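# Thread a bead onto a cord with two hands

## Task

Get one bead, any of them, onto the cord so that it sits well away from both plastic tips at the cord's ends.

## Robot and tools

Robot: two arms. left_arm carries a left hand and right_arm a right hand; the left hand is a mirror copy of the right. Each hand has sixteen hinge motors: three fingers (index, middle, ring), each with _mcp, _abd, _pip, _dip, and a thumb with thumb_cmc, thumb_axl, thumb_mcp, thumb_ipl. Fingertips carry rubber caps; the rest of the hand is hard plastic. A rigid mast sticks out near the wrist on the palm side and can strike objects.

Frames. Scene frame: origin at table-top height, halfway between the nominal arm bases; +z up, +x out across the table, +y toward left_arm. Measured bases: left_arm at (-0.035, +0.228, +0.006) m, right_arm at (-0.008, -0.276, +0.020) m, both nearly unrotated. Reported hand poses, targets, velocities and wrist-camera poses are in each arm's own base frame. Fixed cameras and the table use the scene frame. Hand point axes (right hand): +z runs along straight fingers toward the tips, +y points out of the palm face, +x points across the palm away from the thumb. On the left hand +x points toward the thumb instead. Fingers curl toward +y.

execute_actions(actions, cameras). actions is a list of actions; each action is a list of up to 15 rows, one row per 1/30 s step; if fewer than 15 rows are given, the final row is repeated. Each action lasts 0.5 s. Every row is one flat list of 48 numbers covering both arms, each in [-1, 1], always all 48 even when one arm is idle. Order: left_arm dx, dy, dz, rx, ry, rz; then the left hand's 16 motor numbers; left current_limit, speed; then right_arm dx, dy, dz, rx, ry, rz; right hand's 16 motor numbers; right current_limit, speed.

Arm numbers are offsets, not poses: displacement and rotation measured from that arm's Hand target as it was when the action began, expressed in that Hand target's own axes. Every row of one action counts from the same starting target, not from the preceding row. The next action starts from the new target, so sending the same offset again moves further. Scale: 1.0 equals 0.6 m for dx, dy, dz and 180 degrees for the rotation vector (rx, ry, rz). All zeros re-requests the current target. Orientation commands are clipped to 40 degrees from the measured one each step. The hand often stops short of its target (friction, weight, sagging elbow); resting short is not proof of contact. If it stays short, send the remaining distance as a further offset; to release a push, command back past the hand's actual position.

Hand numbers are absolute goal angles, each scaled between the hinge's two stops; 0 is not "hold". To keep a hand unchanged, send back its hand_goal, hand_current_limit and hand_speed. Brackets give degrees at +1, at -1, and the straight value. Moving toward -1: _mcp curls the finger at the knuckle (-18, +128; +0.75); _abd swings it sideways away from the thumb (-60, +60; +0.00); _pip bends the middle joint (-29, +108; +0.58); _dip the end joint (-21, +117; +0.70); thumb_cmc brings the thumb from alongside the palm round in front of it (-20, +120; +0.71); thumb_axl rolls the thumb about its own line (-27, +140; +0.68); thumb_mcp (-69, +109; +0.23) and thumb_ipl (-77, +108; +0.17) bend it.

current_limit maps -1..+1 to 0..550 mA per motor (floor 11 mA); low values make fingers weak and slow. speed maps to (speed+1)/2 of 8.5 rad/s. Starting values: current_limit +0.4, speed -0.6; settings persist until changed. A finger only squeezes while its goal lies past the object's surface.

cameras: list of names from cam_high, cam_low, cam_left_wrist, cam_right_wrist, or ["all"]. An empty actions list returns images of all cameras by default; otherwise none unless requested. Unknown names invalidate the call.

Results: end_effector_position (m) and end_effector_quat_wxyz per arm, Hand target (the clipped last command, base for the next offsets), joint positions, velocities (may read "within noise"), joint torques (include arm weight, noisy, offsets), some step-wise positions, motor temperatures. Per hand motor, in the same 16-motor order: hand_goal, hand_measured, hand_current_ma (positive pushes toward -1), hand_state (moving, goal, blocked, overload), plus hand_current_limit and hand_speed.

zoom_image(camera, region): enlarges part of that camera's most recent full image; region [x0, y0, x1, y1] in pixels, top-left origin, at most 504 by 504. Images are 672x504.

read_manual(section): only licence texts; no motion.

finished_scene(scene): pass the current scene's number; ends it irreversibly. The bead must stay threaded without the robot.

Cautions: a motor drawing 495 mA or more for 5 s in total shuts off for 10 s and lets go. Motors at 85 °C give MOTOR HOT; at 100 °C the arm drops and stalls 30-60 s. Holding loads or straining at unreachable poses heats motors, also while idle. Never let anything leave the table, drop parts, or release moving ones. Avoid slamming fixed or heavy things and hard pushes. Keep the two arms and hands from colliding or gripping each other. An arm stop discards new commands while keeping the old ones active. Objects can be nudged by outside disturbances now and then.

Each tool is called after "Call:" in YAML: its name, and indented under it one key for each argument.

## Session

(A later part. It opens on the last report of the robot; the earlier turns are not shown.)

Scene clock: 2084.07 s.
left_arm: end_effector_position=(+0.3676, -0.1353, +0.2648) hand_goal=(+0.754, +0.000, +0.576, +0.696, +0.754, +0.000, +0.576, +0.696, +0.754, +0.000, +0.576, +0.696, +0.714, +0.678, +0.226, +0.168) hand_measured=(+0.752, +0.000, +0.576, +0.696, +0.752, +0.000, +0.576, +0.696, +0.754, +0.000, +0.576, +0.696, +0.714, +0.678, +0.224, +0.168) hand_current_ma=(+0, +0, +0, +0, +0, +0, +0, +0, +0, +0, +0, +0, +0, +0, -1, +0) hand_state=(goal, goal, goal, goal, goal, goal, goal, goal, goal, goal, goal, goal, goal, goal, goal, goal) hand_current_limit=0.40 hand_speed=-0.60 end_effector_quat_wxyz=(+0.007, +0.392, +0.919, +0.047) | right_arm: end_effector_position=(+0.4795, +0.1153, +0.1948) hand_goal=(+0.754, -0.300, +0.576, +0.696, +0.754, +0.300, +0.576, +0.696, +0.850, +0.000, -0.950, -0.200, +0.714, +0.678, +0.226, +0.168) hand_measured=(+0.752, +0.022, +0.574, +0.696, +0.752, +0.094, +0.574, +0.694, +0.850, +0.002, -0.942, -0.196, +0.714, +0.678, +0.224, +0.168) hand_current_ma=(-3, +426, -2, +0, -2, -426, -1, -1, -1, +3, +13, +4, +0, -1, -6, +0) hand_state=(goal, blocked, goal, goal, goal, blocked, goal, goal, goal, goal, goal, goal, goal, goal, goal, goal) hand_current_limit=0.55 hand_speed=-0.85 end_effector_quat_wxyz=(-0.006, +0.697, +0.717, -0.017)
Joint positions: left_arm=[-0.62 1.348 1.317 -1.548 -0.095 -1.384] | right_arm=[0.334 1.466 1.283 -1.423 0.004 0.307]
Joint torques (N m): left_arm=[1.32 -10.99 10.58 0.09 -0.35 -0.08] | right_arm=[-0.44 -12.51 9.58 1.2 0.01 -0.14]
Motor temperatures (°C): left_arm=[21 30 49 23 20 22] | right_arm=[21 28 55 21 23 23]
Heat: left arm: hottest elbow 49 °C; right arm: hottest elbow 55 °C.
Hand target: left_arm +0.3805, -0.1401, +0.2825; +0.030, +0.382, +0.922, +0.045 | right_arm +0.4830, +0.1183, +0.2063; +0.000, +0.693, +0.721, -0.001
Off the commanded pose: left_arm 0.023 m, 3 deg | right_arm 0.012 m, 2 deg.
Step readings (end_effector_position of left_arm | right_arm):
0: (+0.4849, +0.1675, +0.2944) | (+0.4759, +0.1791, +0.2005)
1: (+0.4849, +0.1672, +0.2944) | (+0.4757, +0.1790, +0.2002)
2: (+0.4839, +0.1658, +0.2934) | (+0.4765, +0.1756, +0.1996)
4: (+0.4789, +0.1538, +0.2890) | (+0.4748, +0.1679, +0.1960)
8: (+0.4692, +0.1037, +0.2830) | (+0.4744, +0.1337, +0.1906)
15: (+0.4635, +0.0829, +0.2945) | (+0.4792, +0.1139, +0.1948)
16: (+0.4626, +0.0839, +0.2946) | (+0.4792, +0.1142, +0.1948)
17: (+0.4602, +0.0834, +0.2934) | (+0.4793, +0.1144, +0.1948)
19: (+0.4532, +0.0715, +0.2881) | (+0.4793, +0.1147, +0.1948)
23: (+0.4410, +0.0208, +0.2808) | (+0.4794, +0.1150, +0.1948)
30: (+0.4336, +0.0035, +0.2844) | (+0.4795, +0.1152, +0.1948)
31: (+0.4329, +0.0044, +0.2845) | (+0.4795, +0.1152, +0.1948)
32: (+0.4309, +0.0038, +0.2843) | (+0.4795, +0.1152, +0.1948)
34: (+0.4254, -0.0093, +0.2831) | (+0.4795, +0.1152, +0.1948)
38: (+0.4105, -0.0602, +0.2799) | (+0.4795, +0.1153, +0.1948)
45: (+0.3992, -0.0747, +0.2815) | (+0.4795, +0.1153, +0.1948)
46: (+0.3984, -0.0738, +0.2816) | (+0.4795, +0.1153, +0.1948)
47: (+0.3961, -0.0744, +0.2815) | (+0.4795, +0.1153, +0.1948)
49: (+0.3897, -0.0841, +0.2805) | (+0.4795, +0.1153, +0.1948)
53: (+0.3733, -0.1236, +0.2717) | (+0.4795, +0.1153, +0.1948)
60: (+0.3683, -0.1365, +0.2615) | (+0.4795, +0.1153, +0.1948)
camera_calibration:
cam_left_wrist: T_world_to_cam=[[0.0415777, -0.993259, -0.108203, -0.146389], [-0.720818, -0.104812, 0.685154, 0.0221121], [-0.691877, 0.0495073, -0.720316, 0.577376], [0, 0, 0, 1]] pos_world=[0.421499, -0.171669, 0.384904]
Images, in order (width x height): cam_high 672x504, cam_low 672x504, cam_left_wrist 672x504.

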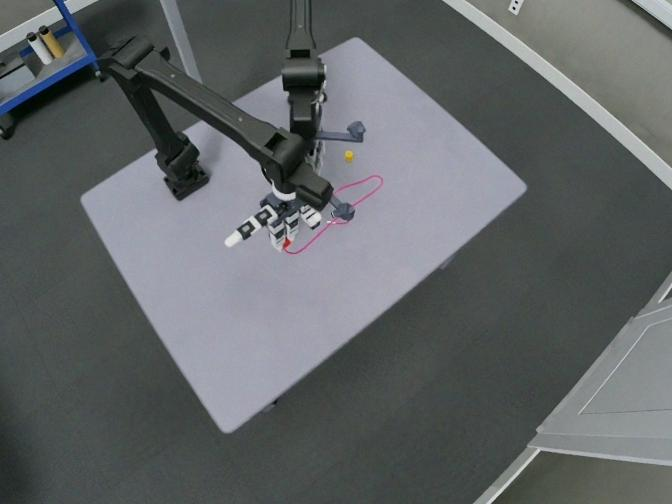

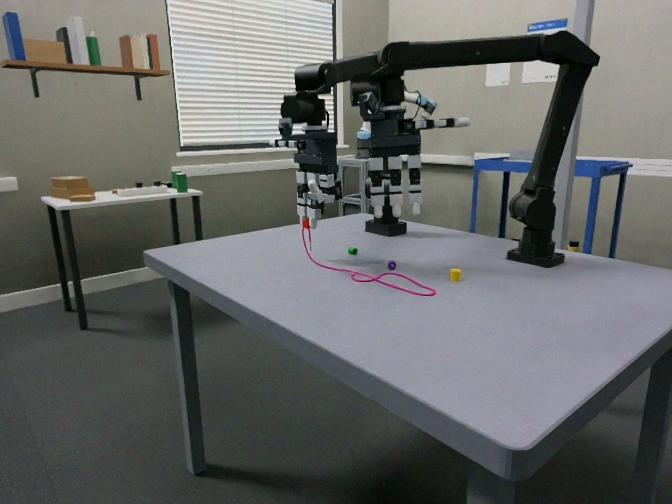

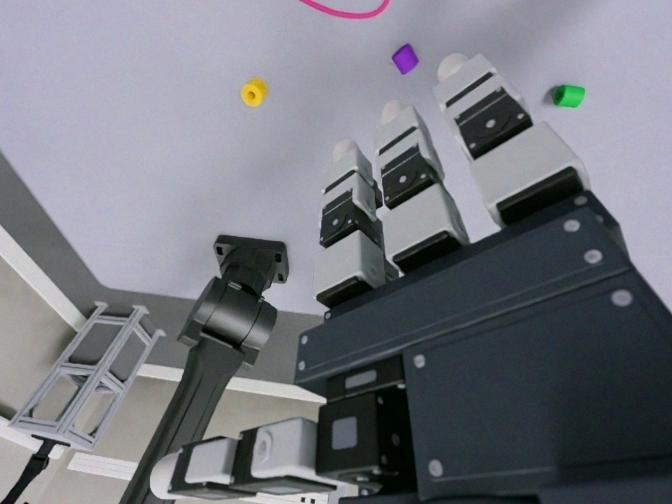

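Call:
execute_actions:
  actions:
    - [[-0.0386,-0.0147,0.12,0.0337,0.0067,0,0.754,0.07,0.576,0.696,0.754,-0.07,0.576,0.696,0.85,0,-0.95,-0.2,0.714,0.678,0.226,0.168,0.4,-0.6,0,0,0,0,0,0,0.754,-0.3,0.576,0.696,0.754,0.3,0.576,0.696,0.85,0,-0.95,-0.2,0.714,0.678,0.226,0.168,0.55,-0.85]]
    - [[0,0,0.034,0,0,0,0.754,0.07,0.576,0.696,0.754,-0.07,0.576,0.696,0.85,0,-0.95,-0.2,0.714,0.678,0.226,0.168,0.4,-0.6,0,0,0,0,0,0,0.754,-0.3,0.576,0.696,0.754,0.3,0.576,0.696,0.85,0,-0.95,-0.2,0.714,0.678,0.226,0.168,0.55,-0.85]]
  cameras: ["cam_left_wrist","cam_low"]

Call:
zoom_image:
  camera: "cam_left_wrist"
  region: [320, 20, 460, 140]

Call:
zoom_image:
  camera: "cam_low"
  region: [350, 180, 430, 280]

Scene clock: 2128.87 s.
left_arm: end_effector_position=(+0.3690, -0.1428, +0.2278) hand_goal=(+0.754, +0.070, +0.576, +0.696, +0.754, -0.070, +0.576, +0.696, +0.850, +0.000, -0.950, -0.200, +0.714, +0.678, +0.226, +0.168) hand_measured=(+0.752, +0.066, +0.576, +0.696, +0.754, -0.068, +0.576, +0.696, +0.848, +0.000, -0.942, -0.198, +0.714, +0.678, +0.222, +0.168) hand_current_ma=(+0, -1, +0, +0, +0, +0, +0, +0, +0, +0, +3, +1, +0, +0, -1, +0) hand_state=(goal, goal, goal, goal, goal, goal, goal, goal, goal, goal, goal, goal, goal, goal, goal, goal) hand_current_limit=0.40 hand_speed=-0.60 end_effector_quat_wxyz=(-0.004, +0.389, +0.921, +0.026) | right_arm: end_effector_position=(+0.4795, +0.1153, +0.1948) hand_goal=(+0.754, -0.300, +0.576, +0.696, +0.754, +0.300, +0.576, +0.696, +0.850, +0.000, -0.950, -0.200, +0.714, +0.678, +0.226, +0.168) hand_measured=(+0.752, +0.022, +0.574, +0.696, +0.752, +0.094, +0.574, +0.694, +0.850, +0.002, -0.942, -0.196, +0.714, +0.678, +0.224, +0.168) hand_current_ma=(-3, +426, -2, +0, -2, -426, -1, -1, -1, +3, +13, +4, +0, -1, -6, +0) hand_state=(goal, blocked, goal, goal, goal, blocked, goal, goal, goal, goal, goal, goal, goal, goal, goal, goal) hand_current_limit=0.55 hand_speed=-0.85 end_effector_quat_wxyz=(-0.006, +0.697, +0.717, -0.017)
Joint positions: left_arm=[-0.613 1.378 1.261 -1.473 -0.048 -1.385] | right_arm=[0.334 1.466 1.283 -1.423 0.004 0.307]
Joint torques (N m): left_arm=[0.85 -13.92 6.82 0.35 -0.3 0.04] | right_arm=[-0.5 -12.45 9.59 1.21 0.01 -0.15]
Heat: left arm: hottest elbow 53 °C; right arm: hottest elbow 52 °C.
Hand target: left_arm +0.3702, -0.1425, +0.2359; +0.011, +0.390, +0.921, +0.024 | right_arm +0.4830, +0.1183, +0.2063; +0.000, +0.693, +0.721, -0.001
Off the commanded pose: left_arm 0.008 m, 2 deg | right_arm 0.012 m, 2 deg.
led back after a hold (left arm): the arm was led back toward your command in small steps, so it may still be short of it.
Step readings (end_effector_position of left_arm | right_arm):
0: (+0.3675, -0.1353, +0.2648) | (+0.4795, +0.1153, +0.1948)
1: (+0.3675, -0.1353, +0.2648) | (+0.4795, +0.1153, +0.1948) HELD (not all sent) left_arm
2: (+0.3675, -0.1353, +0.2648) | (+0.4795, +0.1153, +0.1948) HELD (not all sent) left_arm
4: (+0.3675, -0.1353, +0.2648) | (+0.4795, +0.1153, +0.1948) HELD (not all sent) left_arm
8: (+0.3675, -0.1353, +0.2648) | (+0.4795, +0.1153, +0.1948) HELD (not all sent) left_arm
15: (+0.3714, -0.1468, +0.2525) | (+0.4795, +0.1153, +0.1948) HELD (not all sent) left_arm
16: (+0.3735, -0.1481, +0.2488) | (+0.4795, +0.1153, +0.1948) HELD (not all sent) left_arm
17: (+0.3742, -0.1485, +0.2460) | (+0.4795, +0.1153, +0.1948)
19: (+0.3729, -0.1467, +0.2405) | (+0.4795, +0.1153, +0.1948)
23: (+0.3690, -0.1430, +0.2307) | (+0.4795, +0.1153, +0.1948)
30: (+0.3688, -0.1427, +0.2278) | (+0.4795, +0.1153, +0.1948)
HELD (not all sent) left_arm: steps 1 to 9 and 15 to 16.
pose unreachable (left arm): on one or more control steps of this call, first in action 0 (counted from 0), this arm could not follow its commanded pose, so it was not sent that pose on those steps. It may still have moved: this result reports where it is.
cause: moving toward the commanded pose would bring a part of the arm too close to another arm (a part of this arm just beyond joint 4 (wrist pitch) and a part of the right arm just beyond its joint 6 (wrist roll), at the place that arm is still heading or pushing toward).
camera_calibration:
cam_left_wrist: T_world_to_cam=[[0.0459288, -0.995833, -0.0787812, -0.166651], [-0.694496, -0.0885184, 0.714031, 0.0337851], [-0.71803, 0.0219186, -0.695667, 0.552169], [0, 0, 0, 1]] pos_world=[0.427591, -0.175069, 0.346873]
Images, in order (width x height): cam_low 672x504, cam_left_wrist 672x504.

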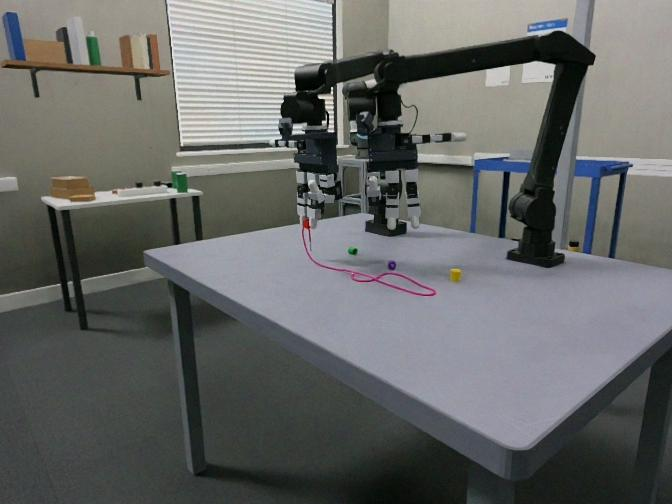

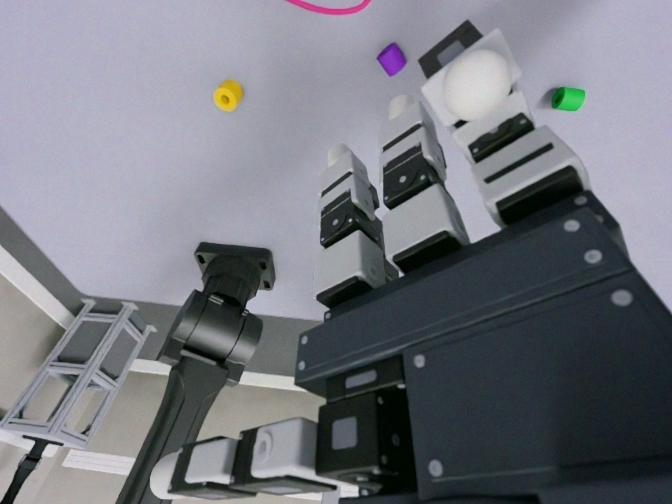

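Scaled by 3.600 from the camera's 672x504 image, which has a finer 960x720 frame.

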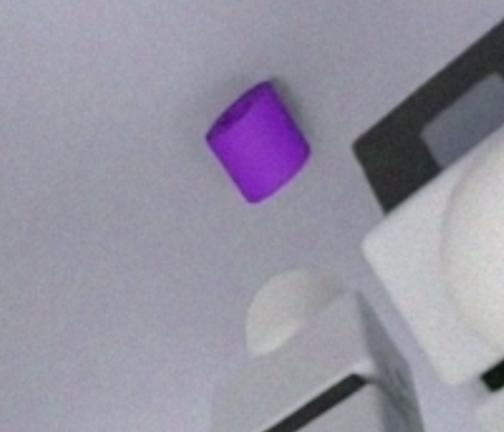

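Scaled by 5.040 from the camera's 672x504 image, which has a finer 960x720 frame.

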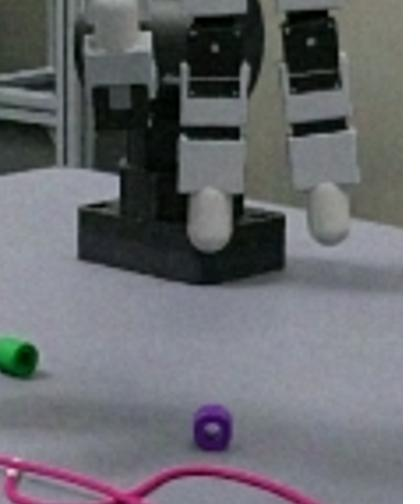

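Call:
execute_actions:
  actions:
    - [[0,0,0,0,0,0,0.754,0.07,0.576,0.696,0.754,-0.07,0.576,0.696,0.85,0,-0.95,-0.2,0.714,0.678,0.226,0.168,0.4,-0.6,-0.09,0,0,0,0,0,0.754,-0.3,0.576,0.696,0.754,0.3,0.576,0.696,0.85,0,-0.95,-0.2,0.714,0.678,0.226,0.168,0.55,-0.85]]
    - [[0,0,0,0,0,0,0.754,0.07,0.576,0.696,0.754,-0.07,0.576,0.696,0.85,0,-0.95,-0.2,0.714,0.678,0.226,0.168,0.4,-0.6,-0.09,0,0,0,0,0,0.754,-0.3,0.576,0.696,0.754,0.3,0.576,0.696,0.85,0,-0.95,-0.2,0.714,0.678,0.226,0.168,0.55,-0.85]]
  cameras: ["cam_left_wrist","cam_low","cam_high"]

Call:
zoom_image:
  camera: "cam_left_wrist"
  region: [320, 20, 460, 140]

Scene clock: 2142.07 s.
left_arm: end_effector_position=(+0.3690, -0.1428, +0.2278) hand_goal=(+0.754, +0.070, +0.576, +0.696, +0.754, -0.070, +0.576, +0.696, +0.850, +0.000, -0.950, -0.200, +0.714, +0.678, +0.226, +0.168) hand_measured=(+0.752, +0.066, +0.576, +0.696, +0.754, -0.068, +0.576, +0.696, +0.848, +0.000, -0.942, -0.198, +0.714, +0.678, +0.222, +0.168) hand_current_ma=(+0, -1, +0, +0, +0, +0, +0, +0, +0, +0, +3, +1, +0, +0, -1, +0) hand_state=(goal, goal, goal, goal, goal, goal, goal, goal, goal, goal, goal, goal, goal, goal, goal, goal) hand_current_limit=0.40 hand_speed=-0.60 end_effector_quat_wxyz=(-0.004, +0.389, +0.921, +0.026) | right_arm: end_effector_position=(+0.4834, +0.0086, +0.1949) hand_goal=(+0.754, -0.300, +0.576, +0.696, +0.754, +0.300, +0.576, +0.696, +0.850, +0.000, -0.950, -0.200, +0.714, +0.678, +0.226, +0.168) hand_measured=(+0.752, +0.022, +0.574, +0.696, +0.752, +0.094, +0.574, +0.694, +0.850, +0.002, -0.942, -0.196, +0.714, +0.678, +0.224, +0.168) hand_current_ma=(-3, +426, -2, +0, -2, -426, -1, -1, +0, +3, +13, +4, +0, -1, -6, +0) hand_state=(goal, blocked, goal, goal, goal, blocked, goal, goal, goal, goal, goal, goal, goal, goal, goal, goal) hand_current_limit=0.55 hand_speed=-0.85 end_effector_quat_wxyz=(-0.010, +0.697, +0.717, -0.015)
Joint positions: left_arm=[-0.613 1.378 1.261 -1.473 -0.048 -1.385] | right_arm=[0.076 1.42 1.236 -1.421 0.005 0.049]
Joint torques (N m): left_arm=[0.79 -13.92 6.8 0.35 -0.3 0.05] | right_arm=[-0.62 -11.81 9.58 1.21 -0.02 -0.16]
Heat: left arm: hottest elbow 51 °C; right arm: hottest elbow 52 °C.
Hand target: left_arm +0.3702, -0.1425, +0.2359; +0.011, +0.390, +0.921, +0.024 | right_arm +0.4872, +0.0102, +0.2064; +0.000, +0.693, +0.721, -0.001
Off the commanded pose: left_arm 0.008 m, 2 deg | right_arm 0.012 m, 2 deg.
Step readings (end_effector_position of left_arm | right_arm):
0: (+0.3690, -0.1428, +0.2278) | (+0.4795, +0.1153, +0.1948)
1: (+0.3690, -0.1428, +0.2278) | (+0.4796, +0.1152, +0.1948)
2: (+0.3690, -0.1428, +0.2278) | (+0.4799, +0.1128, +0.1945)
4: (+0.3690, -0.1428, +0.2278) | (+0.4788, +0.1074, +0.1935)
8: (+0.3690, -0.1428, +0.2278) | (+0.4784, +0.0784, +0.1931)
15: (+0.3690, -0.1428, +0.2278) | (+0.4813, +0.0612, +0.1961)
16: (+0.3690, -0.1428, +0.2278) | (+0.4814, +0.0616, +0.1961)
17: (+0.3690, -0.1428, +0.2278) | (+0.4818, +0.0592, +0.1960)
19: (+0.3690, -0.1428, +0.2278) | (+0.4816, +0.0538, +0.1951)
23: (+0.3690, -0.1428, +0.2278) | (+0.4817, +0.0242, +0.1942)
30: (+0.3690, -0.1428, +0.2278) | (+0.4831, +0.0072, +0.1949)
camera_calibration:
cam_left_wrist: T_world_to_cam=[[0.0459288, -0.995833, -0.0787812, -0.166651], [-0.694496, -0.0885184, 0.714031, 0.0337851], [-0.71803, 0.0219186, -0.695667, 0.552169], [0, 0, 0, 1]] pos_world=[0.427591, -0.175069, 0.346873]
Images, in order (width x height): cam_high 672x504, cam_low 672x504, cam_left_wrist 672x504.

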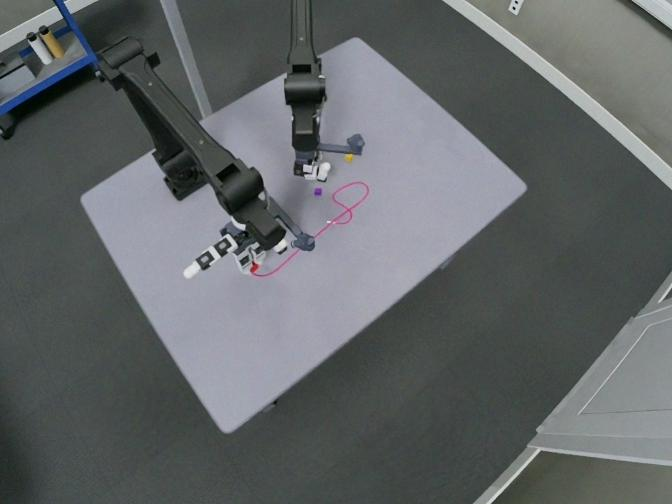

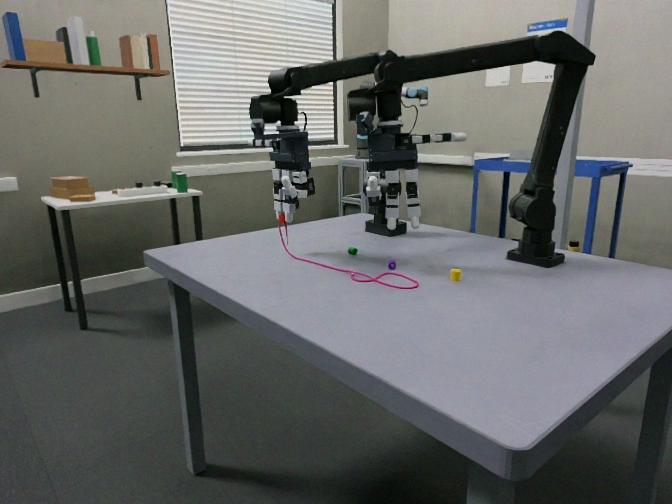

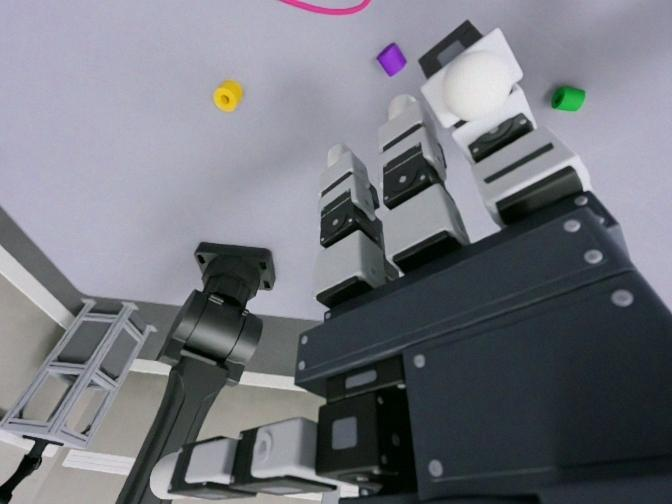

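Scaled by 3.600 from the camera's 672x504 image, which has a finer 960x720 frame.

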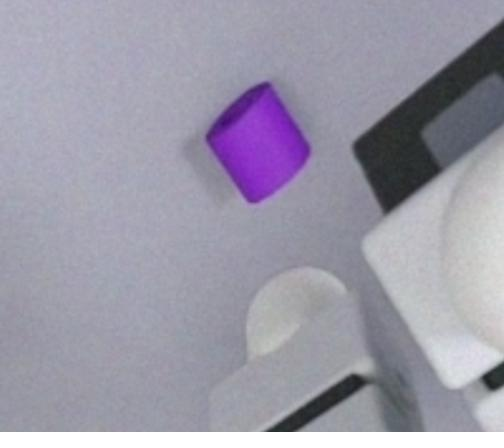

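Call:
execute_actions:
  actions:
    - [[-0.0387,0.01,0.114,0.015,-0.004,0,0.754,0.07,0.576,0.696,0.754,-0.07,0.576,0.696,0.85,0,-0.95,-0.2,0.714,0.678,0.226,0.168,0.4,-0.6,0,0,0,0,0,0,0.754,-0.3,0.576,0.696,0.754,0.3,0.576,0.696,0.85,0,-0.95,-0.2,0.714,0.678,0.226,0.168,0.55,-0.85]]
  cameras: ["cam_left_wrist","cam_low"]

Call:
zoom_image:
  camera: "cam_left_wrist"
  region: [320, 20, 460, 140]

Call:
zoom_image:
  camera: "cam_low"
  region: [350, 200, 430, 280]

Scene clock: 2159.07 s.
left_arm: end_effector_position=(+0.3876, -0.1518, +0.1668) hand_goal=(+0.754, +0.070, +0.576, +0.696, +0.754, -0.070, +0.576, +0.696, +0.850, +0.000, -0.950, -0.200, +0.714, +0.678, +0.226, +0.168) hand_measured=(+0.752, +0.066, +0.576, +0.696, +0.754, -0.068, +0.576, +0.696, +0.848, +0.000, -0.942, -0.198, +0.714, +0.678, +0.222, +0.168) hand_current_ma=(+0, +0, +0, +0, +0, +0, +0, +0, +0, +0, +3, +1, +0, +0, -1, +0) hand_state=(goal, goal, goal, goal, goal, goal, goal, goal, goal, goal, goal, goal, goal, goal, goal, goal) hand_current_limit=0.40 hand_speed=-0.60 end_effector_quat_wxyz=(+0.001, +0.389, +0.921, +0.003) | right_arm: end_effector_position=(+0.4834, +0.0087, +0.1949) hand_goal=(+0.754, -0.300, +0.576, +0.696, +0.754, +0.300, +0.576, +0.696, +0.850, +0.000, -0.950, -0.200, +0.714, +0.678, +0.226, +0.168) hand_measured=(+0.752, +0.022, +0.574, +0.696, +0.752, +0.094, +0.574, +0.694, +0.850, +0.002, -0.942, -0.196, +0.714, +0.678, +0.224, +0.168) hand_current_ma=(-3, +426, -2, +0, -2, -426, -1, -1, +0, +3, +13, +4, +0, -1, -6, +0) hand_state=(goal, blocked, goal, goal, goal, blocked, goal, goal, goal, goal, goal, goal, goal, goal, goal, goal) hand_current_limit=0.55 hand_speed=-0.85 end_effector_quat_wxyz=(-0.010, +0.697, +0.717, -0.015)
Joint positions: left_arm=[-0.588 1.447 1.18 -1.303 -0.007 -1.359] | right_arm=[0.076 1.42 1.236 -1.421 0.005 0.047]
Joint torques (N m): left_arm=[1.26 -12.98 7.06 0.44 0.03 0.11] | right_arm=[-0.62 -11.81 9.59 1.22 -0.04 -0.14]
Heat: left arm: hottest elbow 50 °C; right arm: hottest elbow 51 °C.
Hand target: left_arm +0.3933, -0.1526, +0.1680; +0.008, +0.390, +0.921, +0.000 | right_arm +0.4872, +0.0102, +0.2064; +0.000, +0.693, +0.721, -0.001
Off the commanded pose: left_arm 0.006 m, 1 deg | right_arm 0.012 m, 2 deg.
Step readings (end_effector_position of left_arm | right_arm):
0: (+0.3690, -0.1428, +0.2278) | (+0.4834, +0.0087, +0.1949)
1: (+0.3691, -0.1429, +0.2272) | (+0.4834, +0.0087, +0.1949)
2: (+0.3705, -0.1449, +0.2239) | (+0.4834, +0.0087, +0.1949)
4: (+0.3742, -0.1493, +0.2129) | (+0.4834, +0.0087, +0.1949)
8: (+0.3800, -0.1504, +0.1855) | (+0.4834, +0.0087, +0.1949)
15: (+0.3870, -0.1513, +0.1668) | (+0.4834, +0.0087, +0.1949)
camera_calibration:
cam_left_wrist: T_world_to_cam=[[0.045957, -0.998375, -0.0337058, -0.189057], [-0.689071, -0.0561119, 0.722518, 0.0908345], [-0.723235, -0.00997909, -0.69053, 0.519625], [0, 0, 0, 1]] pos_world=[0.447091, -0.178467, 0.286815]
Images, in order (width x height): cam_low 672x504, cam_left_wrist 672x504.

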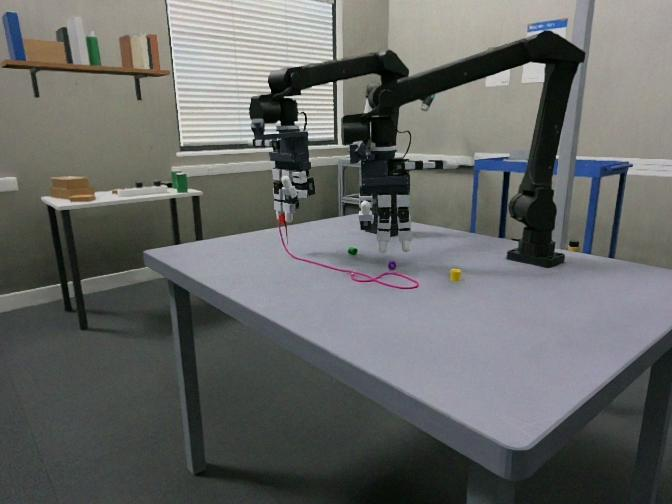

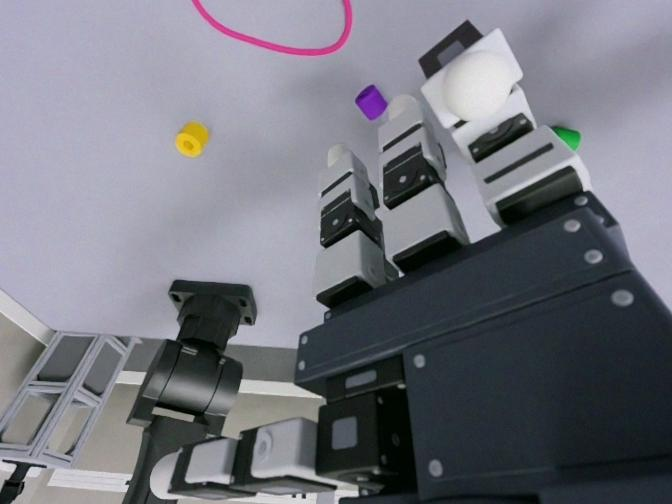

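Scaled by 3.600 from the camera's 672x504 image, which has a finer 960x720 frame.

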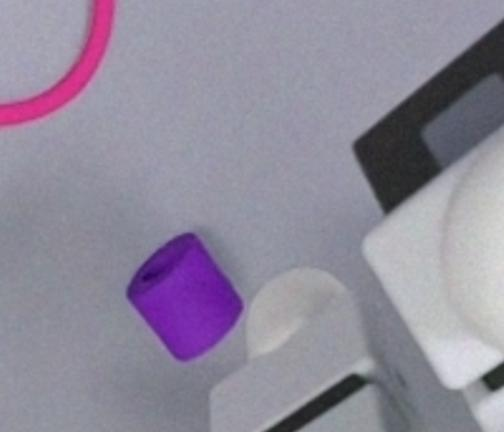

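Scaled by 6.300 from the camera's 672x504 image, which has a finer 960x720 frame.

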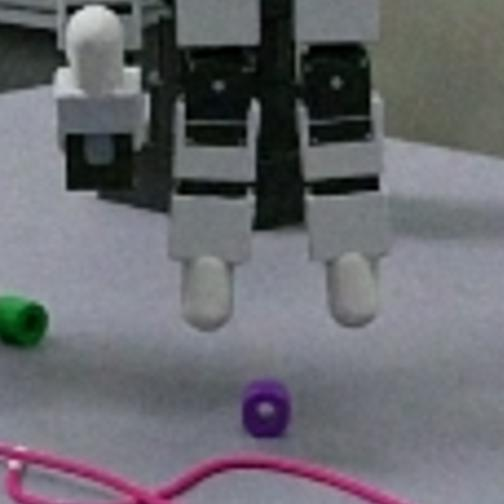

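Call:
execute_actions:
  actions:
    - [[-0.0082,0.0025,0.058,0,0,0,0.754,0.07,0.576,0.696,0.754,-0.07,0.576,0.696,0.85,0,-0.95,-0.2,0.714,0.678,0.226,0.168,0.4,-0.6,0,0,0,0,0,0,0.754,-0.3,0.576,0.696,0.754,0.3,0.576,0.696,0.85,0,-0.95,-0.2,0.714,0.678,0.226,0.168,0.55,-0.85]]
  cameras: ["cam_left_wrist","cam_low"]

Call:
zoom_image:
  camera: "cam_left_wrist"
  region: [320, 20, 460, 140]

Call:
zoom_image:
  camera: "cam_low"
  region: [350, 200, 430, 280]

Scene clock: 2178.07 s.
left_arm: end_effector_position=(+0.3932, -0.1555, +0.1350) hand_goal=(+0.754, +0.070, +0.576, +0.696, +0.754, -0.070, +0.576, +0.696, +0.850, +0.000, -0.950, -0.200, +0.714, +0.678, +0.226, +0.168) hand_measured=(+0.752, +0.066, +0.576, +0.696, +0.754, -0.068, +0.576, +0.696, +0.848, +0.000, -0.942, -0.198, +0.714, +0.678, +0.222, +0.168) hand_current_ma=(+0, +0, +0, +0, +0, +0, +0, +0, +0, +0, +3, +1, +0, +0, -1, +0) hand_state=(goal, goal, goal, goal, goal, goal, goal, goal, goal, goal, goal, goal, goal, goal, goal, goal) hand_current_limit=0.40 hand_speed=-0.60 end_effector_quat_wxyz=(+0.005, +0.390, +0.921, +0.002) | right_arm: end_effector_position=(+0.4834, +0.0087, +0.1949) hand_goal=(+0.754, -0.300, +0.576, +0.696, +0.754, +0.300, +0.576, +0.696, +0.850, +0.000, -0.950, -0.200, +0.714, +0.678, +0.226, +0.168) hand_measured=(+0.752, +0.022, +0.574, +0.696, +0.752, +0.094, +0.574, +0.694, +0.850, +0.002, -0.942, -0.196, +0.714, +0.678, +0.224, +0.168) hand_current_ma=(-3, +426, -2, +0, -2, -426, -1, -1, +0, +3, +13, +4, +0, -1, -6, +0) hand_state=(goal, blocked, goal, goal, goal, blocked, goal, goal, goal, goal, goal, goal, goal, goal, goal, goal) hand_current_limit=0.55 hand_speed=-0.85 end_effector_quat_wxyz=(-0.010, +0.697, +0.717, -0.015)
Joint positions: left_arm=[-0.588 1.485 1.133 -1.211 -0.006 -1.357] | right_arm=[0.076 1.42 1.236 -1.421 0.005 0.047]
Joint torques (N m): left_arm=[1.38 -12.81 6.6 0.44 0.01 0.12] | right_arm=[-0.62 -11.81 9.59 1.21 -0.04 -0.14]
Heat: left arm: hottest elbow 50 °C; right arm: hottest elbow 51 °C.
Hand target: left_arm +0.3983, -0.1552, +0.1333; +0.008, +0.390, +0.921, +0.000 | right_arm +0.4872, +0.0102, +0.2064; +0.000, +0.693, +0.721, -0.001
Off the commanded pose: left_arm 0.005 m, 0 deg | right_arm 0.012 m, 2 deg.
Step readings (end_effector_position of left_arm | right_arm):
0: (+0.3877, -0.1518, +0.1668) | (+0.4834, +0.0087, +0.1949)
1: (+0.3879, -0.1519, +0.1667) | (+0.4834, +0.0087, +0.1949)
2: (+0.3888, -0.1526, +0.1657) | (+0.4834, +0.0087, +0.1949)
4: (+0.3914, -0.1544, +0.1607) | (+0.4834, +0.0087, +0.1949)
8: (+0.3921, -0.1548, +0.1463) | (+0.4834, +0.0087, +0.1949)
15: (+0.3928, -0.1553, +0.1350) | (+0.4834, +0.0087, +0.1949)
camera_calibration:
cam_left_wrist: T_world_to_cam=[[0.0441887, -0.998604, -0.0289393, -0.194187], [-0.693571, -0.0515141, 0.718544, 0.120458], [-0.719032, -0.0116801, -0.694879, 0.500348], [0, 0, 0, 1]] pos_world=[0.451894, -0.181866, 0.255507]
Images, in order (width x height): cam_low 672x504, cam_left_wrist 672x504.

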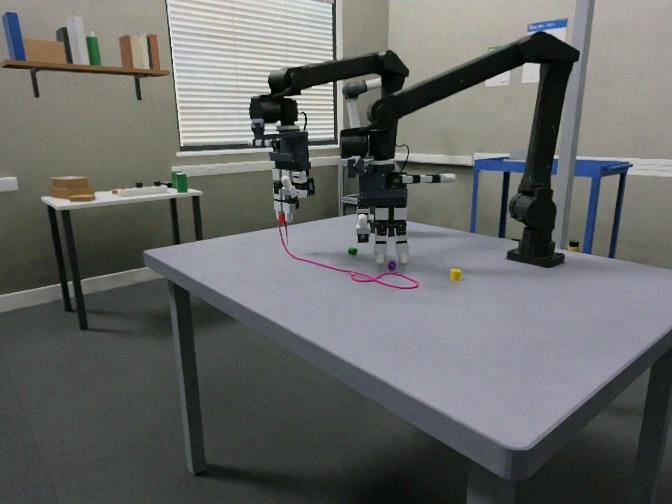

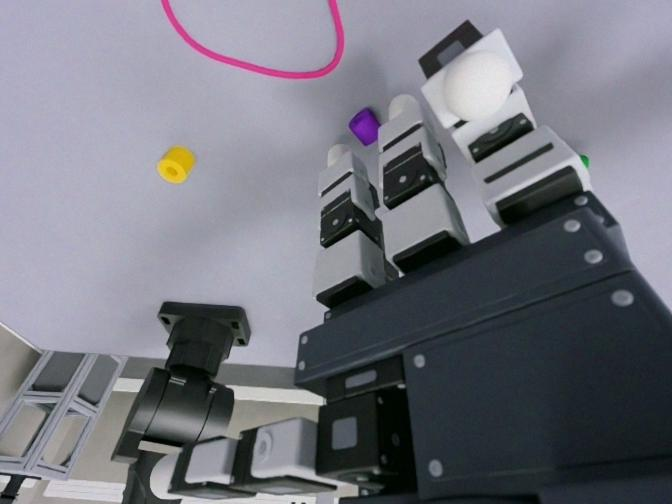

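Scaled by 3.600 from the camera's 672x504 image, which has a finer 960x720 frame.

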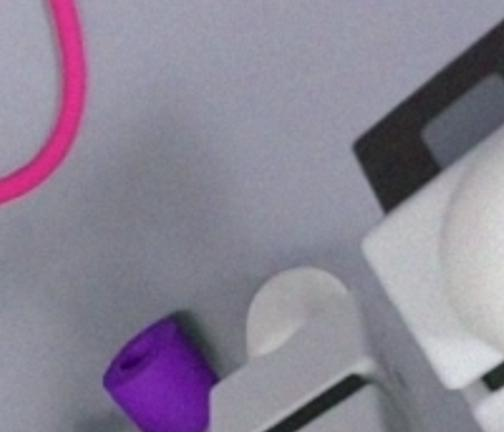

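Scaled by 6.300 from the camera's 672x504 image, which has a finer 960x720 frame.

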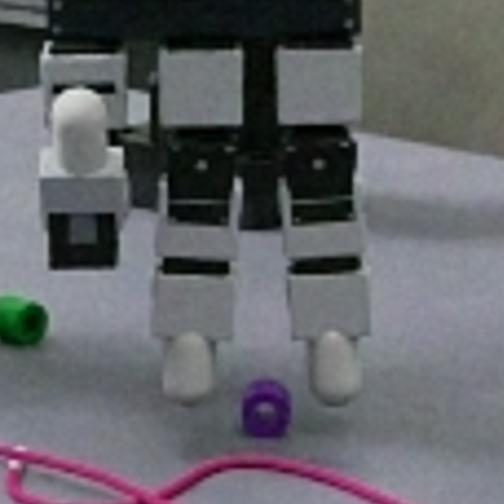

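Call:
execute_actions:
  actions:
    - [[0.002,0,0.019,0,0,0,0.754,0.07,0.576,0.696,0.754,-0.07,0.576,0.696,0.85,0,-0.95,-0.2,0.714,0.678,0.226,0.168,0.4,-0.6,0,0,0,0,0,0,0.754,-0.3,0.576,0.696,0.754,0.3,0.576,0.696,0.85,0,-0.95,-0.2,0.714,0.678,0.226,0.168,0.55,-0.85]]
    - [[0,0,0,0,0,0,0.754,-0.2,0.576,0.696,0.754,0.2,0.576,0.696,0.85,0,-0.95,-0.2,0.714,0.678,0.226,0.168,0.3,-0.8,0,0,0,0,0,0,0.754,-0.3,0.576,0.696,0.754,0.3,0.576,0.696,0.85,0,-0.95,-0.2,0.714,0.678,0.226,0.168,0.55,-0.85]]
  cameras: ["cam_left_wrist","cam_low"]

Call:
zoom_image:
  camera: "cam_left_wrist"
  region: [320, 80, 460, 200]

Call:
zoom_image:
  camera: "cam_low"
  region: [350, 200, 430, 280]

Scene clock: 2189.93 s.
left_arm: end_effector_position=(+0.3935, -0.1557, +0.1275) hand_goal=(+0.754, -0.200, +0.576, +0.696, +0.754, +0.200, +0.576, +0.696, +0.850, +0.000, -0.950, -0.200, +0.714, +0.678, +0.226, +0.168) hand_measured=(+0.752, -0.032, +0.576, +0.696, +0.754, +0.050, +0.576, +0.696, +0.848, +0.000, -0.942, -0.198, +0.714, +0.678, +0.222, +0.168) hand_current_ma=(+0, +358, +0, +0, +0, -334, +0, +0, +0, +0, +3, +1, +0, +0, -1, +0) hand_state=(goal, blocked, goal, goal, goal, blocked, goal, goal, goal, goal, goal, goal, goal, goal, goal, goal) hand_current_limit=0.30 hand_speed=-0.80 end_effector_quat_wxyz=(+0.010, +0.390, +0.921, +0.001) | right_arm: end_effector_position=(+0.4834, +0.0087, +0.1949) hand_goal=(+0.754, -0.300, +0.576, +0.696, +0.754, +0.300, +0.576, +0.696, +0.850, +0.000, -0.950, -0.200, +0.714, +0.678, +0.226, +0.168) hand_measured=(+0.752, +0.022, +0.574, +0.696, +0.752, +0.094, +0.574, +0.694, +0.850, +0.002, -0.942, -0.196, +0.714, +0.678, +0.224, +0.168) hand_current_ma=(-3, +426, -2, +0, -2, -426, -1, -1, +0, +3, +13, +4, +0, -1, -6, +0) hand_state=(goal, blocked, goal, goal, goal, blocked, goal, goal, goal, goal, goal, goal, goal, goal, goal, goal) hand_current_limit=0.55 hand_speed=-0.85 end_effector_quat_wxyz=(-0.010, +0.697, +0.717, -0.015)
Joint positions: left_arm=[-0.588 1.486 1.114 -1.179 -0.006 -1.356] | right_arm=[0.076 1.42 1.236 -1.421 0.005 0.047]
Joint torques (N m): left_arm=[1.38 -12.04 6.37 0.47 0.02 0.12] | right_arm=[-0.56 -11.81 9.61 1.21 -0.04 -0.14]
Heat: left arm: hottest elbow 49 °C; right arm: hottest elbow 51 °C.
Hand target: left_arm +0.3976, -0.1545, +0.1219; +0.008, +0.390, +0.921, +0.000 | right_arm +0.4872, +0.0102, +0.2064; +0.000, +0.693, +0.721, -0.001
Off the commanded pose: left_arm 0.007 m, 0 deg | right_arm 0.012 m, 2 deg.
Step readings (end_effector_position of left_arm | right_arm):
0: (+0.3932, -0.1555, +0.1350) | (+0.4834, +0.0087, +0.1949)
1: (+0.3933, -0.1556, +0.1350) | (+0.4834, +0.0087, +0.1949)
2: (+0.3935, -0.1558, +0.1346) | (+0.4834, +0.0087, +0.1949)
4: (+0.3944, -0.1563, +0.1330) | (+0.4834, +0.0087, +0.1949)
8: (+0.3932, -0.1556, +0.1289) | (+0.4834, +0.0087, +0.1949)
15: (+0.3934, -0.1557, +0.1275) | (+0.4834, +0.0087, +0.1949)
16: (+0.3934, -0.1557, +0.1275) | (+0.4834, +0.0087, +0.1949)
17: (+0.3935, -0.1557, +0.1275) | (+0.4834, +0.0087, +0.1949)
19: (+0.3935, -0.1557, +0.1275) | (+0.4834, +0.0087, +0.1949)
23: (+0.3935, -0.1557, +0.1275) | (+0.4834, +0.0087, +0.1949)
30: (+0.3935, -0.1557, +0.1275) | (+0.4834, +0.0087, +0.1949)
camera_calibration:
cam_left_wrist: T_world_to_cam=[[0.043702, -0.998784, -0.0228305, -0.195184], [-0.6997, -0.0469111, 0.712895, 0.129899], [-0.713099, -0.0151804, -0.700899, 0.493163], [0, 0, 0, 1]] pos_world=[0.451095, -0.181366, 0.248597]
Images, in order (width x height): cam_low 672x504, cam_left_wrist 672x504.

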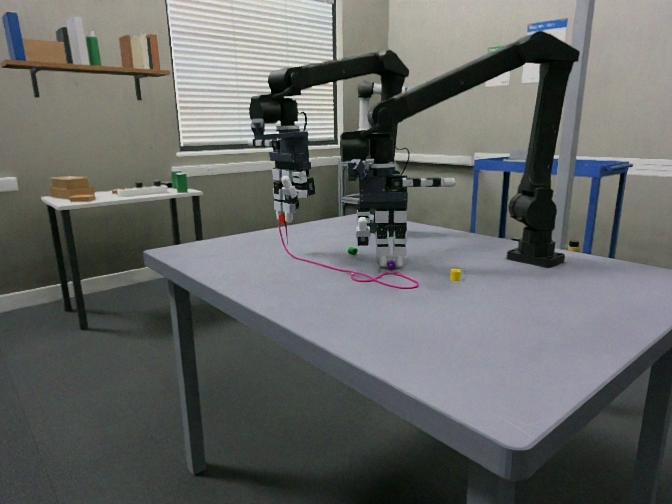

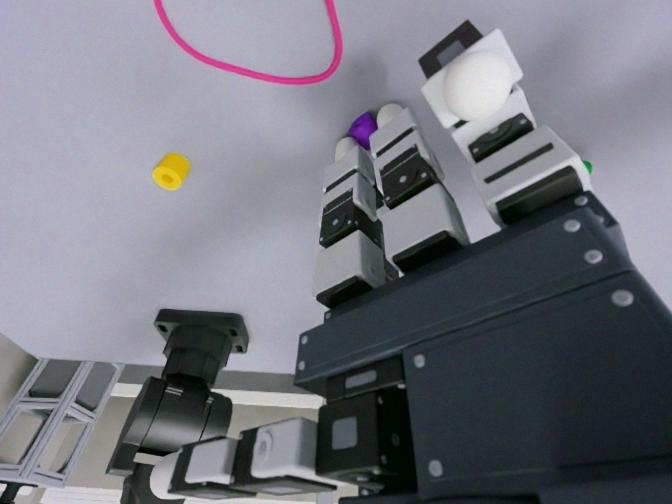

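Scaled by 3.600 from the camera's 672x504 image, which has a finer 960x720 frame.

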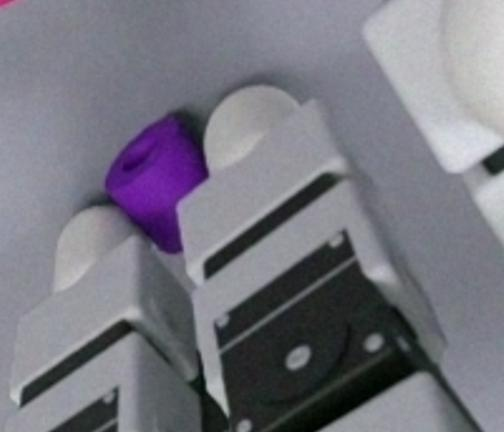

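Scaled by 6.300 from the camera's 672x504 image, which has a finer 960x720 frame.

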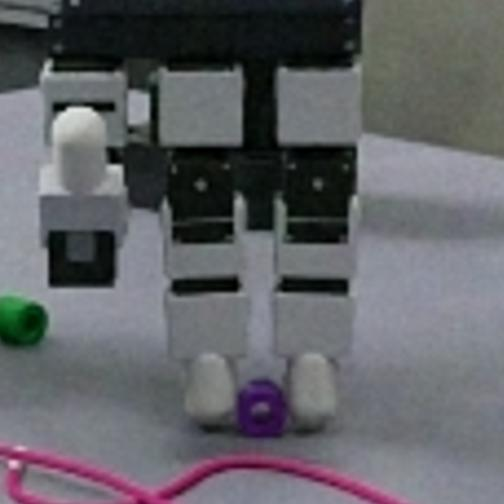

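Call:
execute_actions:
  actions:
    - [[0,0,-0.08,0,0,0,0.754,-0.25,0.576,0.696,0.754,0.25,0.576,0.696,0.85,0,-0.95,-0.2,0.714,0.678,0.226,0.168,0.4,-0.8,0,0,0,0,0,0,0.754,-0.3,0.576,0.696,0.754,0.3,0.576,0.696,0.85,0,-0.95,-0.2,0.714,0.678,0.226,0.168,0.55,-0.85]]
    - [[0,0,-0.12,0,0,0,0.754,-0.25,0.576,0.696,0.754,0.25,0.576,0.696,0.85,0,-0.95,-0.2,0.714,0.678,0.226,0.168,0.4,-0.8,0,0,0,0,0,0,0.754,-0.3,0.576,0.696,0.754,0.3,0.576,0.696,0.85,0,-0.95,-0.2,0.714,0.678,0.226,0.168,0.55,-0.85]]
    - [[-0.038,-0.044,0,0,0,0.105,0.754,-0.25,0.576,0.696,0.754,0.25,0.576,0.696,0.85,0,-0.95,-0.2,0.714,0.678,0.226,0.168,0.4,-0.8,0,0,0,0,0,0,0.754,-0.3,0.576,0.696,0.754,0.3,0.576,0.696,0.85,0,-0.95,-0.2,0.714,0.678,0.226,0.168,0.55,-0.85]]
    - [[0,0,0,0,0,0.105,0.754,-0.25,0.576,0.696,0.754,0.25,0.576,0.696,0.85,0,-0.95,-0.2,0.714,0.678,0.226,0.168,0.4,-0.8,0,0,0,0,0,0,0.754,-0.3,0.576,0.696,0.754,0.3,0.576,0.696,0.85,0,-0.95,-0.2,0.714,0.678,0.226,0.168,0.55,-0.85]]
    - [[-0.0575,-0.0115,0,0,0,0.105,0.754,-0.25,0.576,0.696,0.754,0.25,0.576,0.696,0.85,0,-0.95,-0.2,0.714,0.678,0.226,0.168,0.4,-0.8,0,0,0,0,0,0,0.754,-0.3,0.576,0.696,0.754,0.3,0.576,0.696,0.85,0,-0.95,-0.2,0.714,0.678,0.226,0.168,0.55,-0.85]]
    - [[0,0,0,0,0,0.11,0.754,-0.25,0.576,0.696,0.754,0.25,0.576,0.696,0.85,0,-0.95,-0.2,0.714,0.678,0.226,0.168,0.4,-0.8,0,0,0,0,0,0,0.754,-0.3,0.576,0.696,0.754,0.3,0.576,0.696,0.85,0,-0.95,-0.2,0.714,0.678,0.226,0.168,0.55,-0.85]]
  cameras: ["cam_left_wrist","cam_low","cam_high"]

Call:
zoom_image:
  camera: "cam_low"
  region: [330, 120, 470, 260]

Scene clock: 2255.53 s.
left_arm: end_effector_position=(+0.3895, -0.2269, +0.2332) hand_goal=(+0.754, -0.250, +0.576, +0.696, +0.754, +0.250, +0.576, +0.696, +0.850, +0.000, -0.950, -0.200, +0.714, +0.678, +0.226, +0.168) hand_measured=(+0.752, -0.032, +0.576, +0.696, +0.754, +0.050, +0.576, +0.696, +0.848, +0.000, -0.942, -0.198, +0.714, +0.678, +0.222, +0.168) hand_current_ma=(+0, +385, +0, +0, +0, -385, +0, +0, +0, +0, +3, +1, +0, +0, -1, +0) hand_state=(goal, blocked, goal, goal, goal, blocked, goal, goal, goal, goal, goal, goal, goal, goal, goal, goal) hand_current_limit=0.40 hand_speed=-0.80 end_effector_quat_wxyz=(-0.002, +0.876, +0.482, +0.003) | right_arm: end_effector_position=(+0.4834, +0.0087, +0.1949) hand_goal=(+0.754, -0.300, +0.576, +0.696, +0.754, +0.300, +0.576, +0.696, +0.850, +0.000, -0.950, -0.200, +0.714, +0.678, +0.226, +0.168) hand_measured=(+0.752, +0.022, +0.574, +0.696, +0.752, +0.094, +0.574, +0.694, +0.850, +0.002, -0.942, -0.196, +0.714, +0.678, +0.224, +0.168) hand_current_ma=(-3, +426, -2, +0, -2, -426, -1, -1, +0, +3, +13, +4, +0, -1, -6, +0) hand_state=(goal, blocked, goal, goal, goal, blocked, goal, goal, goal, goal, goal, goal, goal, goal, goal, goal) hand_current_limit=0.55 hand_speed=-0.85 end_effector_quat_wxyz=(-0.010, +0.697, +0.717, -0.015)
Joint positions: left_arm=[-0.584 1.298 1.212 -1.486 -0.008 -0.02] | right_arm=[0.076 1.42 1.236 -1.421 0.005 0.047]
Joint torques (N m): left_arm=[1.38 -12.4 7.2 -0.13 0.04 0.11] | right_arm=[-0.62 -11.75 9.59 1.2 -0.04 -0.14]
Motor temperatures (°C): left_arm=[21 29 48 23 20 22] | right_arm=[21 27 50 21 23 23]
Heat: left arm: hottest elbow 48 °C; right arm: hottest elbow 50 °C.
Hand target: left_arm +0.3897, -0.2237, +0.2423; +0.006, +0.877, +0.481, +0.005 | right_arm +0.4872, +0.0102, +0.2064; +0.000, +0.693, +0.721, -0.001
Off the commanded pose: left_arm 0.010 m, 1 deg | right_arm 0.012 m, 2 deg.
Step readings (end_effector_position of left_arm | right_arm):
0: (+0.3935, -0.1557, +0.1275) | (+0.4834, +0.0087, +0.1949)
1: (+0.3934, -0.1557, +0.1275) | (+0.4834, +0.0087, +0.1949)
2: (+0.3921, -0.1548, +0.1275) | (+0.4834, +0.0087, +0.1949)
4: (+0.3870, -0.1514, +0.1287) | (+0.4834, +0.0087, +0.1949)
8: (+0.3804, -0.1470, +0.1335) | (+0.4834, +0.0087, +0.1949)
15: (+0.3826, -0.1485, +0.1428) | (+0.4834, +0.0087, +0.1949)
16: (+0.3827, -0.1485, +0.1441) | (+0.4834, +0.0087, +0.1949)
17: (+0.3814, -0.1477, +0.1469) | (+0.4834, +0.0087, +0.1949)
19: (+0.3789, -0.1460, +0.1588) | (+0.4834, +0.0087, +0.1949)
23: (+0.3819, -0.1481, +0.1942) | (+0.4834, +0.0087, +0.1949)
30: (+0.3860, -0.1508, +0.2259) | (+0.4834, +0.0087, +0.1949)
31: (+0.3860, -0.1508, +0.2259) | (+0.4834, +0.0087, +0.1949)
32: (+0.3866, -0.1517, +0.2259) | (+0.4834, +0.0087, +0.1949)
34: (+0.3885, -0.1571, +0.2260) | (+0.4834, +0.0087, +0.1949)
38: (+0.3883, -0.1759, +0.2259) | (+0.4834, +0.0087, +0.1949)
45: (+0.3900, -0.1873, +0.2258) | (+0.4834, +0.0087, +0.1949)
46: (+0.3906, -0.1880, +0.2259) | (+0.4834, +0.0087, +0.1949)
47: (+0.3915, -0.1890, +0.2259) | (+0.4834, +0.0087, +0.1949)
49: (+0.3917, -0.1901, +0.2257) | (+0.4834, +0.0087, +0.1949)
53: (+0.3879, -0.1898, +0.2279) | (+0.4834, +0.0087, +0.1949)
60: (+0.3918, -0.1904, +0.2358) | (+0.4834, +0.0087, +0.1949)
61: (+0.3924, -0.1910, +0.2358) | (+0.4834, +0.0087, +0.1949)
62: (+0.3929, -0.1925, +0.2352) | (+0.4834, +0.0087, +0.1949)
64: (+0.3931, -0.1983, +0.2333) | (+0.4834, +0.0087, +0.1949)
68: (+0.3917, -0.2111, +0.2306) | (+0.4834, +0.0087, +0.1949)
75: (+0.3919, -0.2212, +0.2304) | (+0.4834, +0.0087, +0.1949)
76: (+0.3919, -0.2223, +0.2302) | (+0.4834, +0.0087, +0.1949)
77: (+0.3918, -0.2237, +0.2300) | (+0.4834, +0.0087, +0.1949)
79: (+0.3899, -0.2256, +0.2287) | (+0.4834, +0.0087, +0.1949)
83: (+0.3881, -0.2223, +0.2293) | (+0.4834, +0.0087, +0.1949)
90: (+0.3910, -0.2220, +0.2334) | (+0.4834, +0.0087, +0.1949)
camera_calibration:
cam_left_wrist: T_world_to_cam=[[-0.960133, -0.277422, -0.034389, 0.293701], [-0.213707, 0.649125, 0.730045, 0.0130994], [-0.180208, 0.708289, -0.682533, 0.515699], [0, 0, 0, 1]] pos_world=[0.377724, -0.292289, 0.352519]
Images, in order (width x height): cam_high 672x504, cam_low 672x504, cam_left_wrist 672x504.

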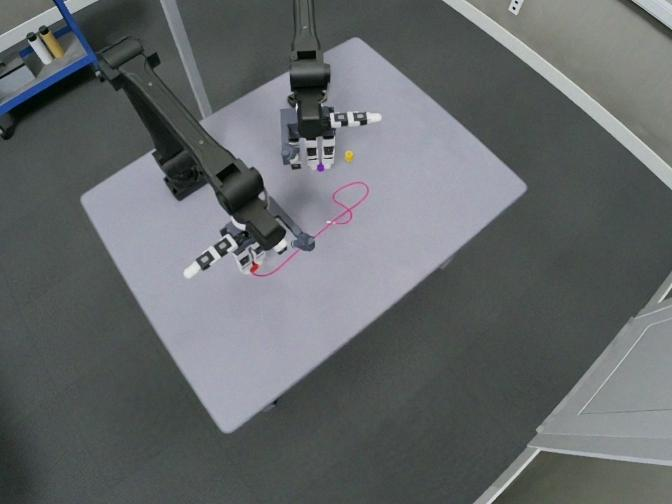

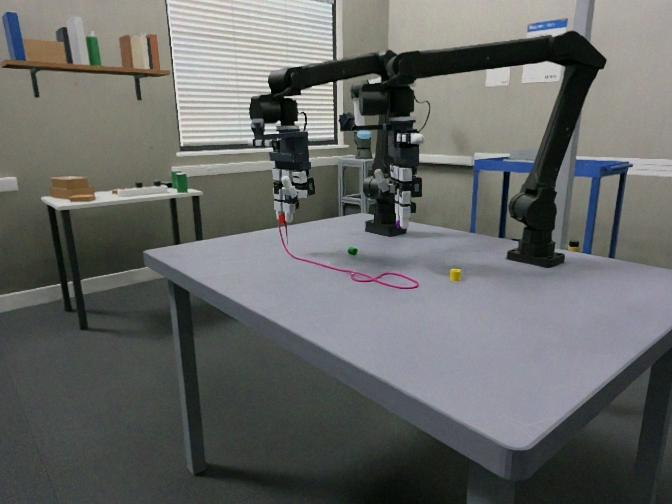

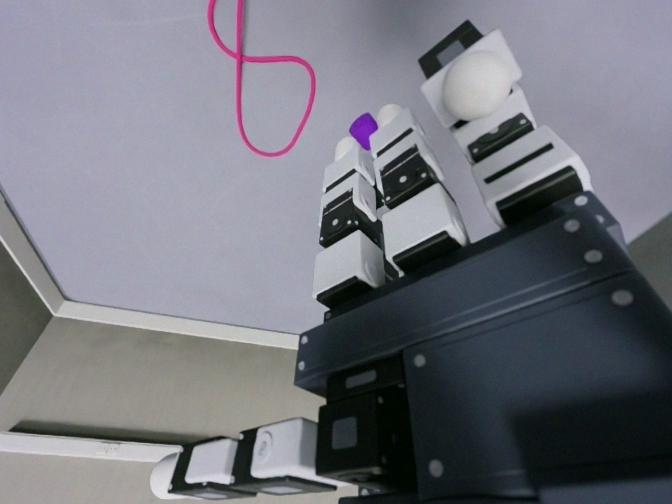

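Scaled by 3.600 from the camera's 672x504 image, which has a finer 960x720 frame.

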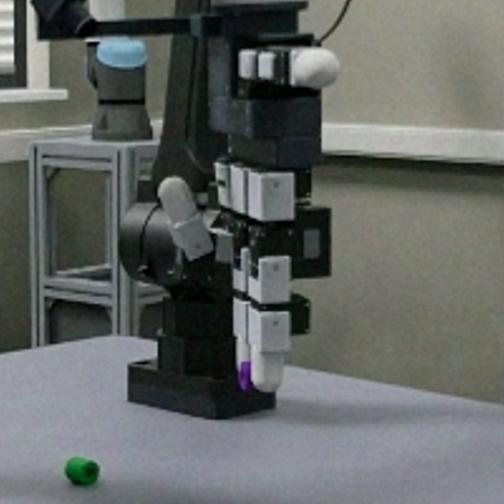

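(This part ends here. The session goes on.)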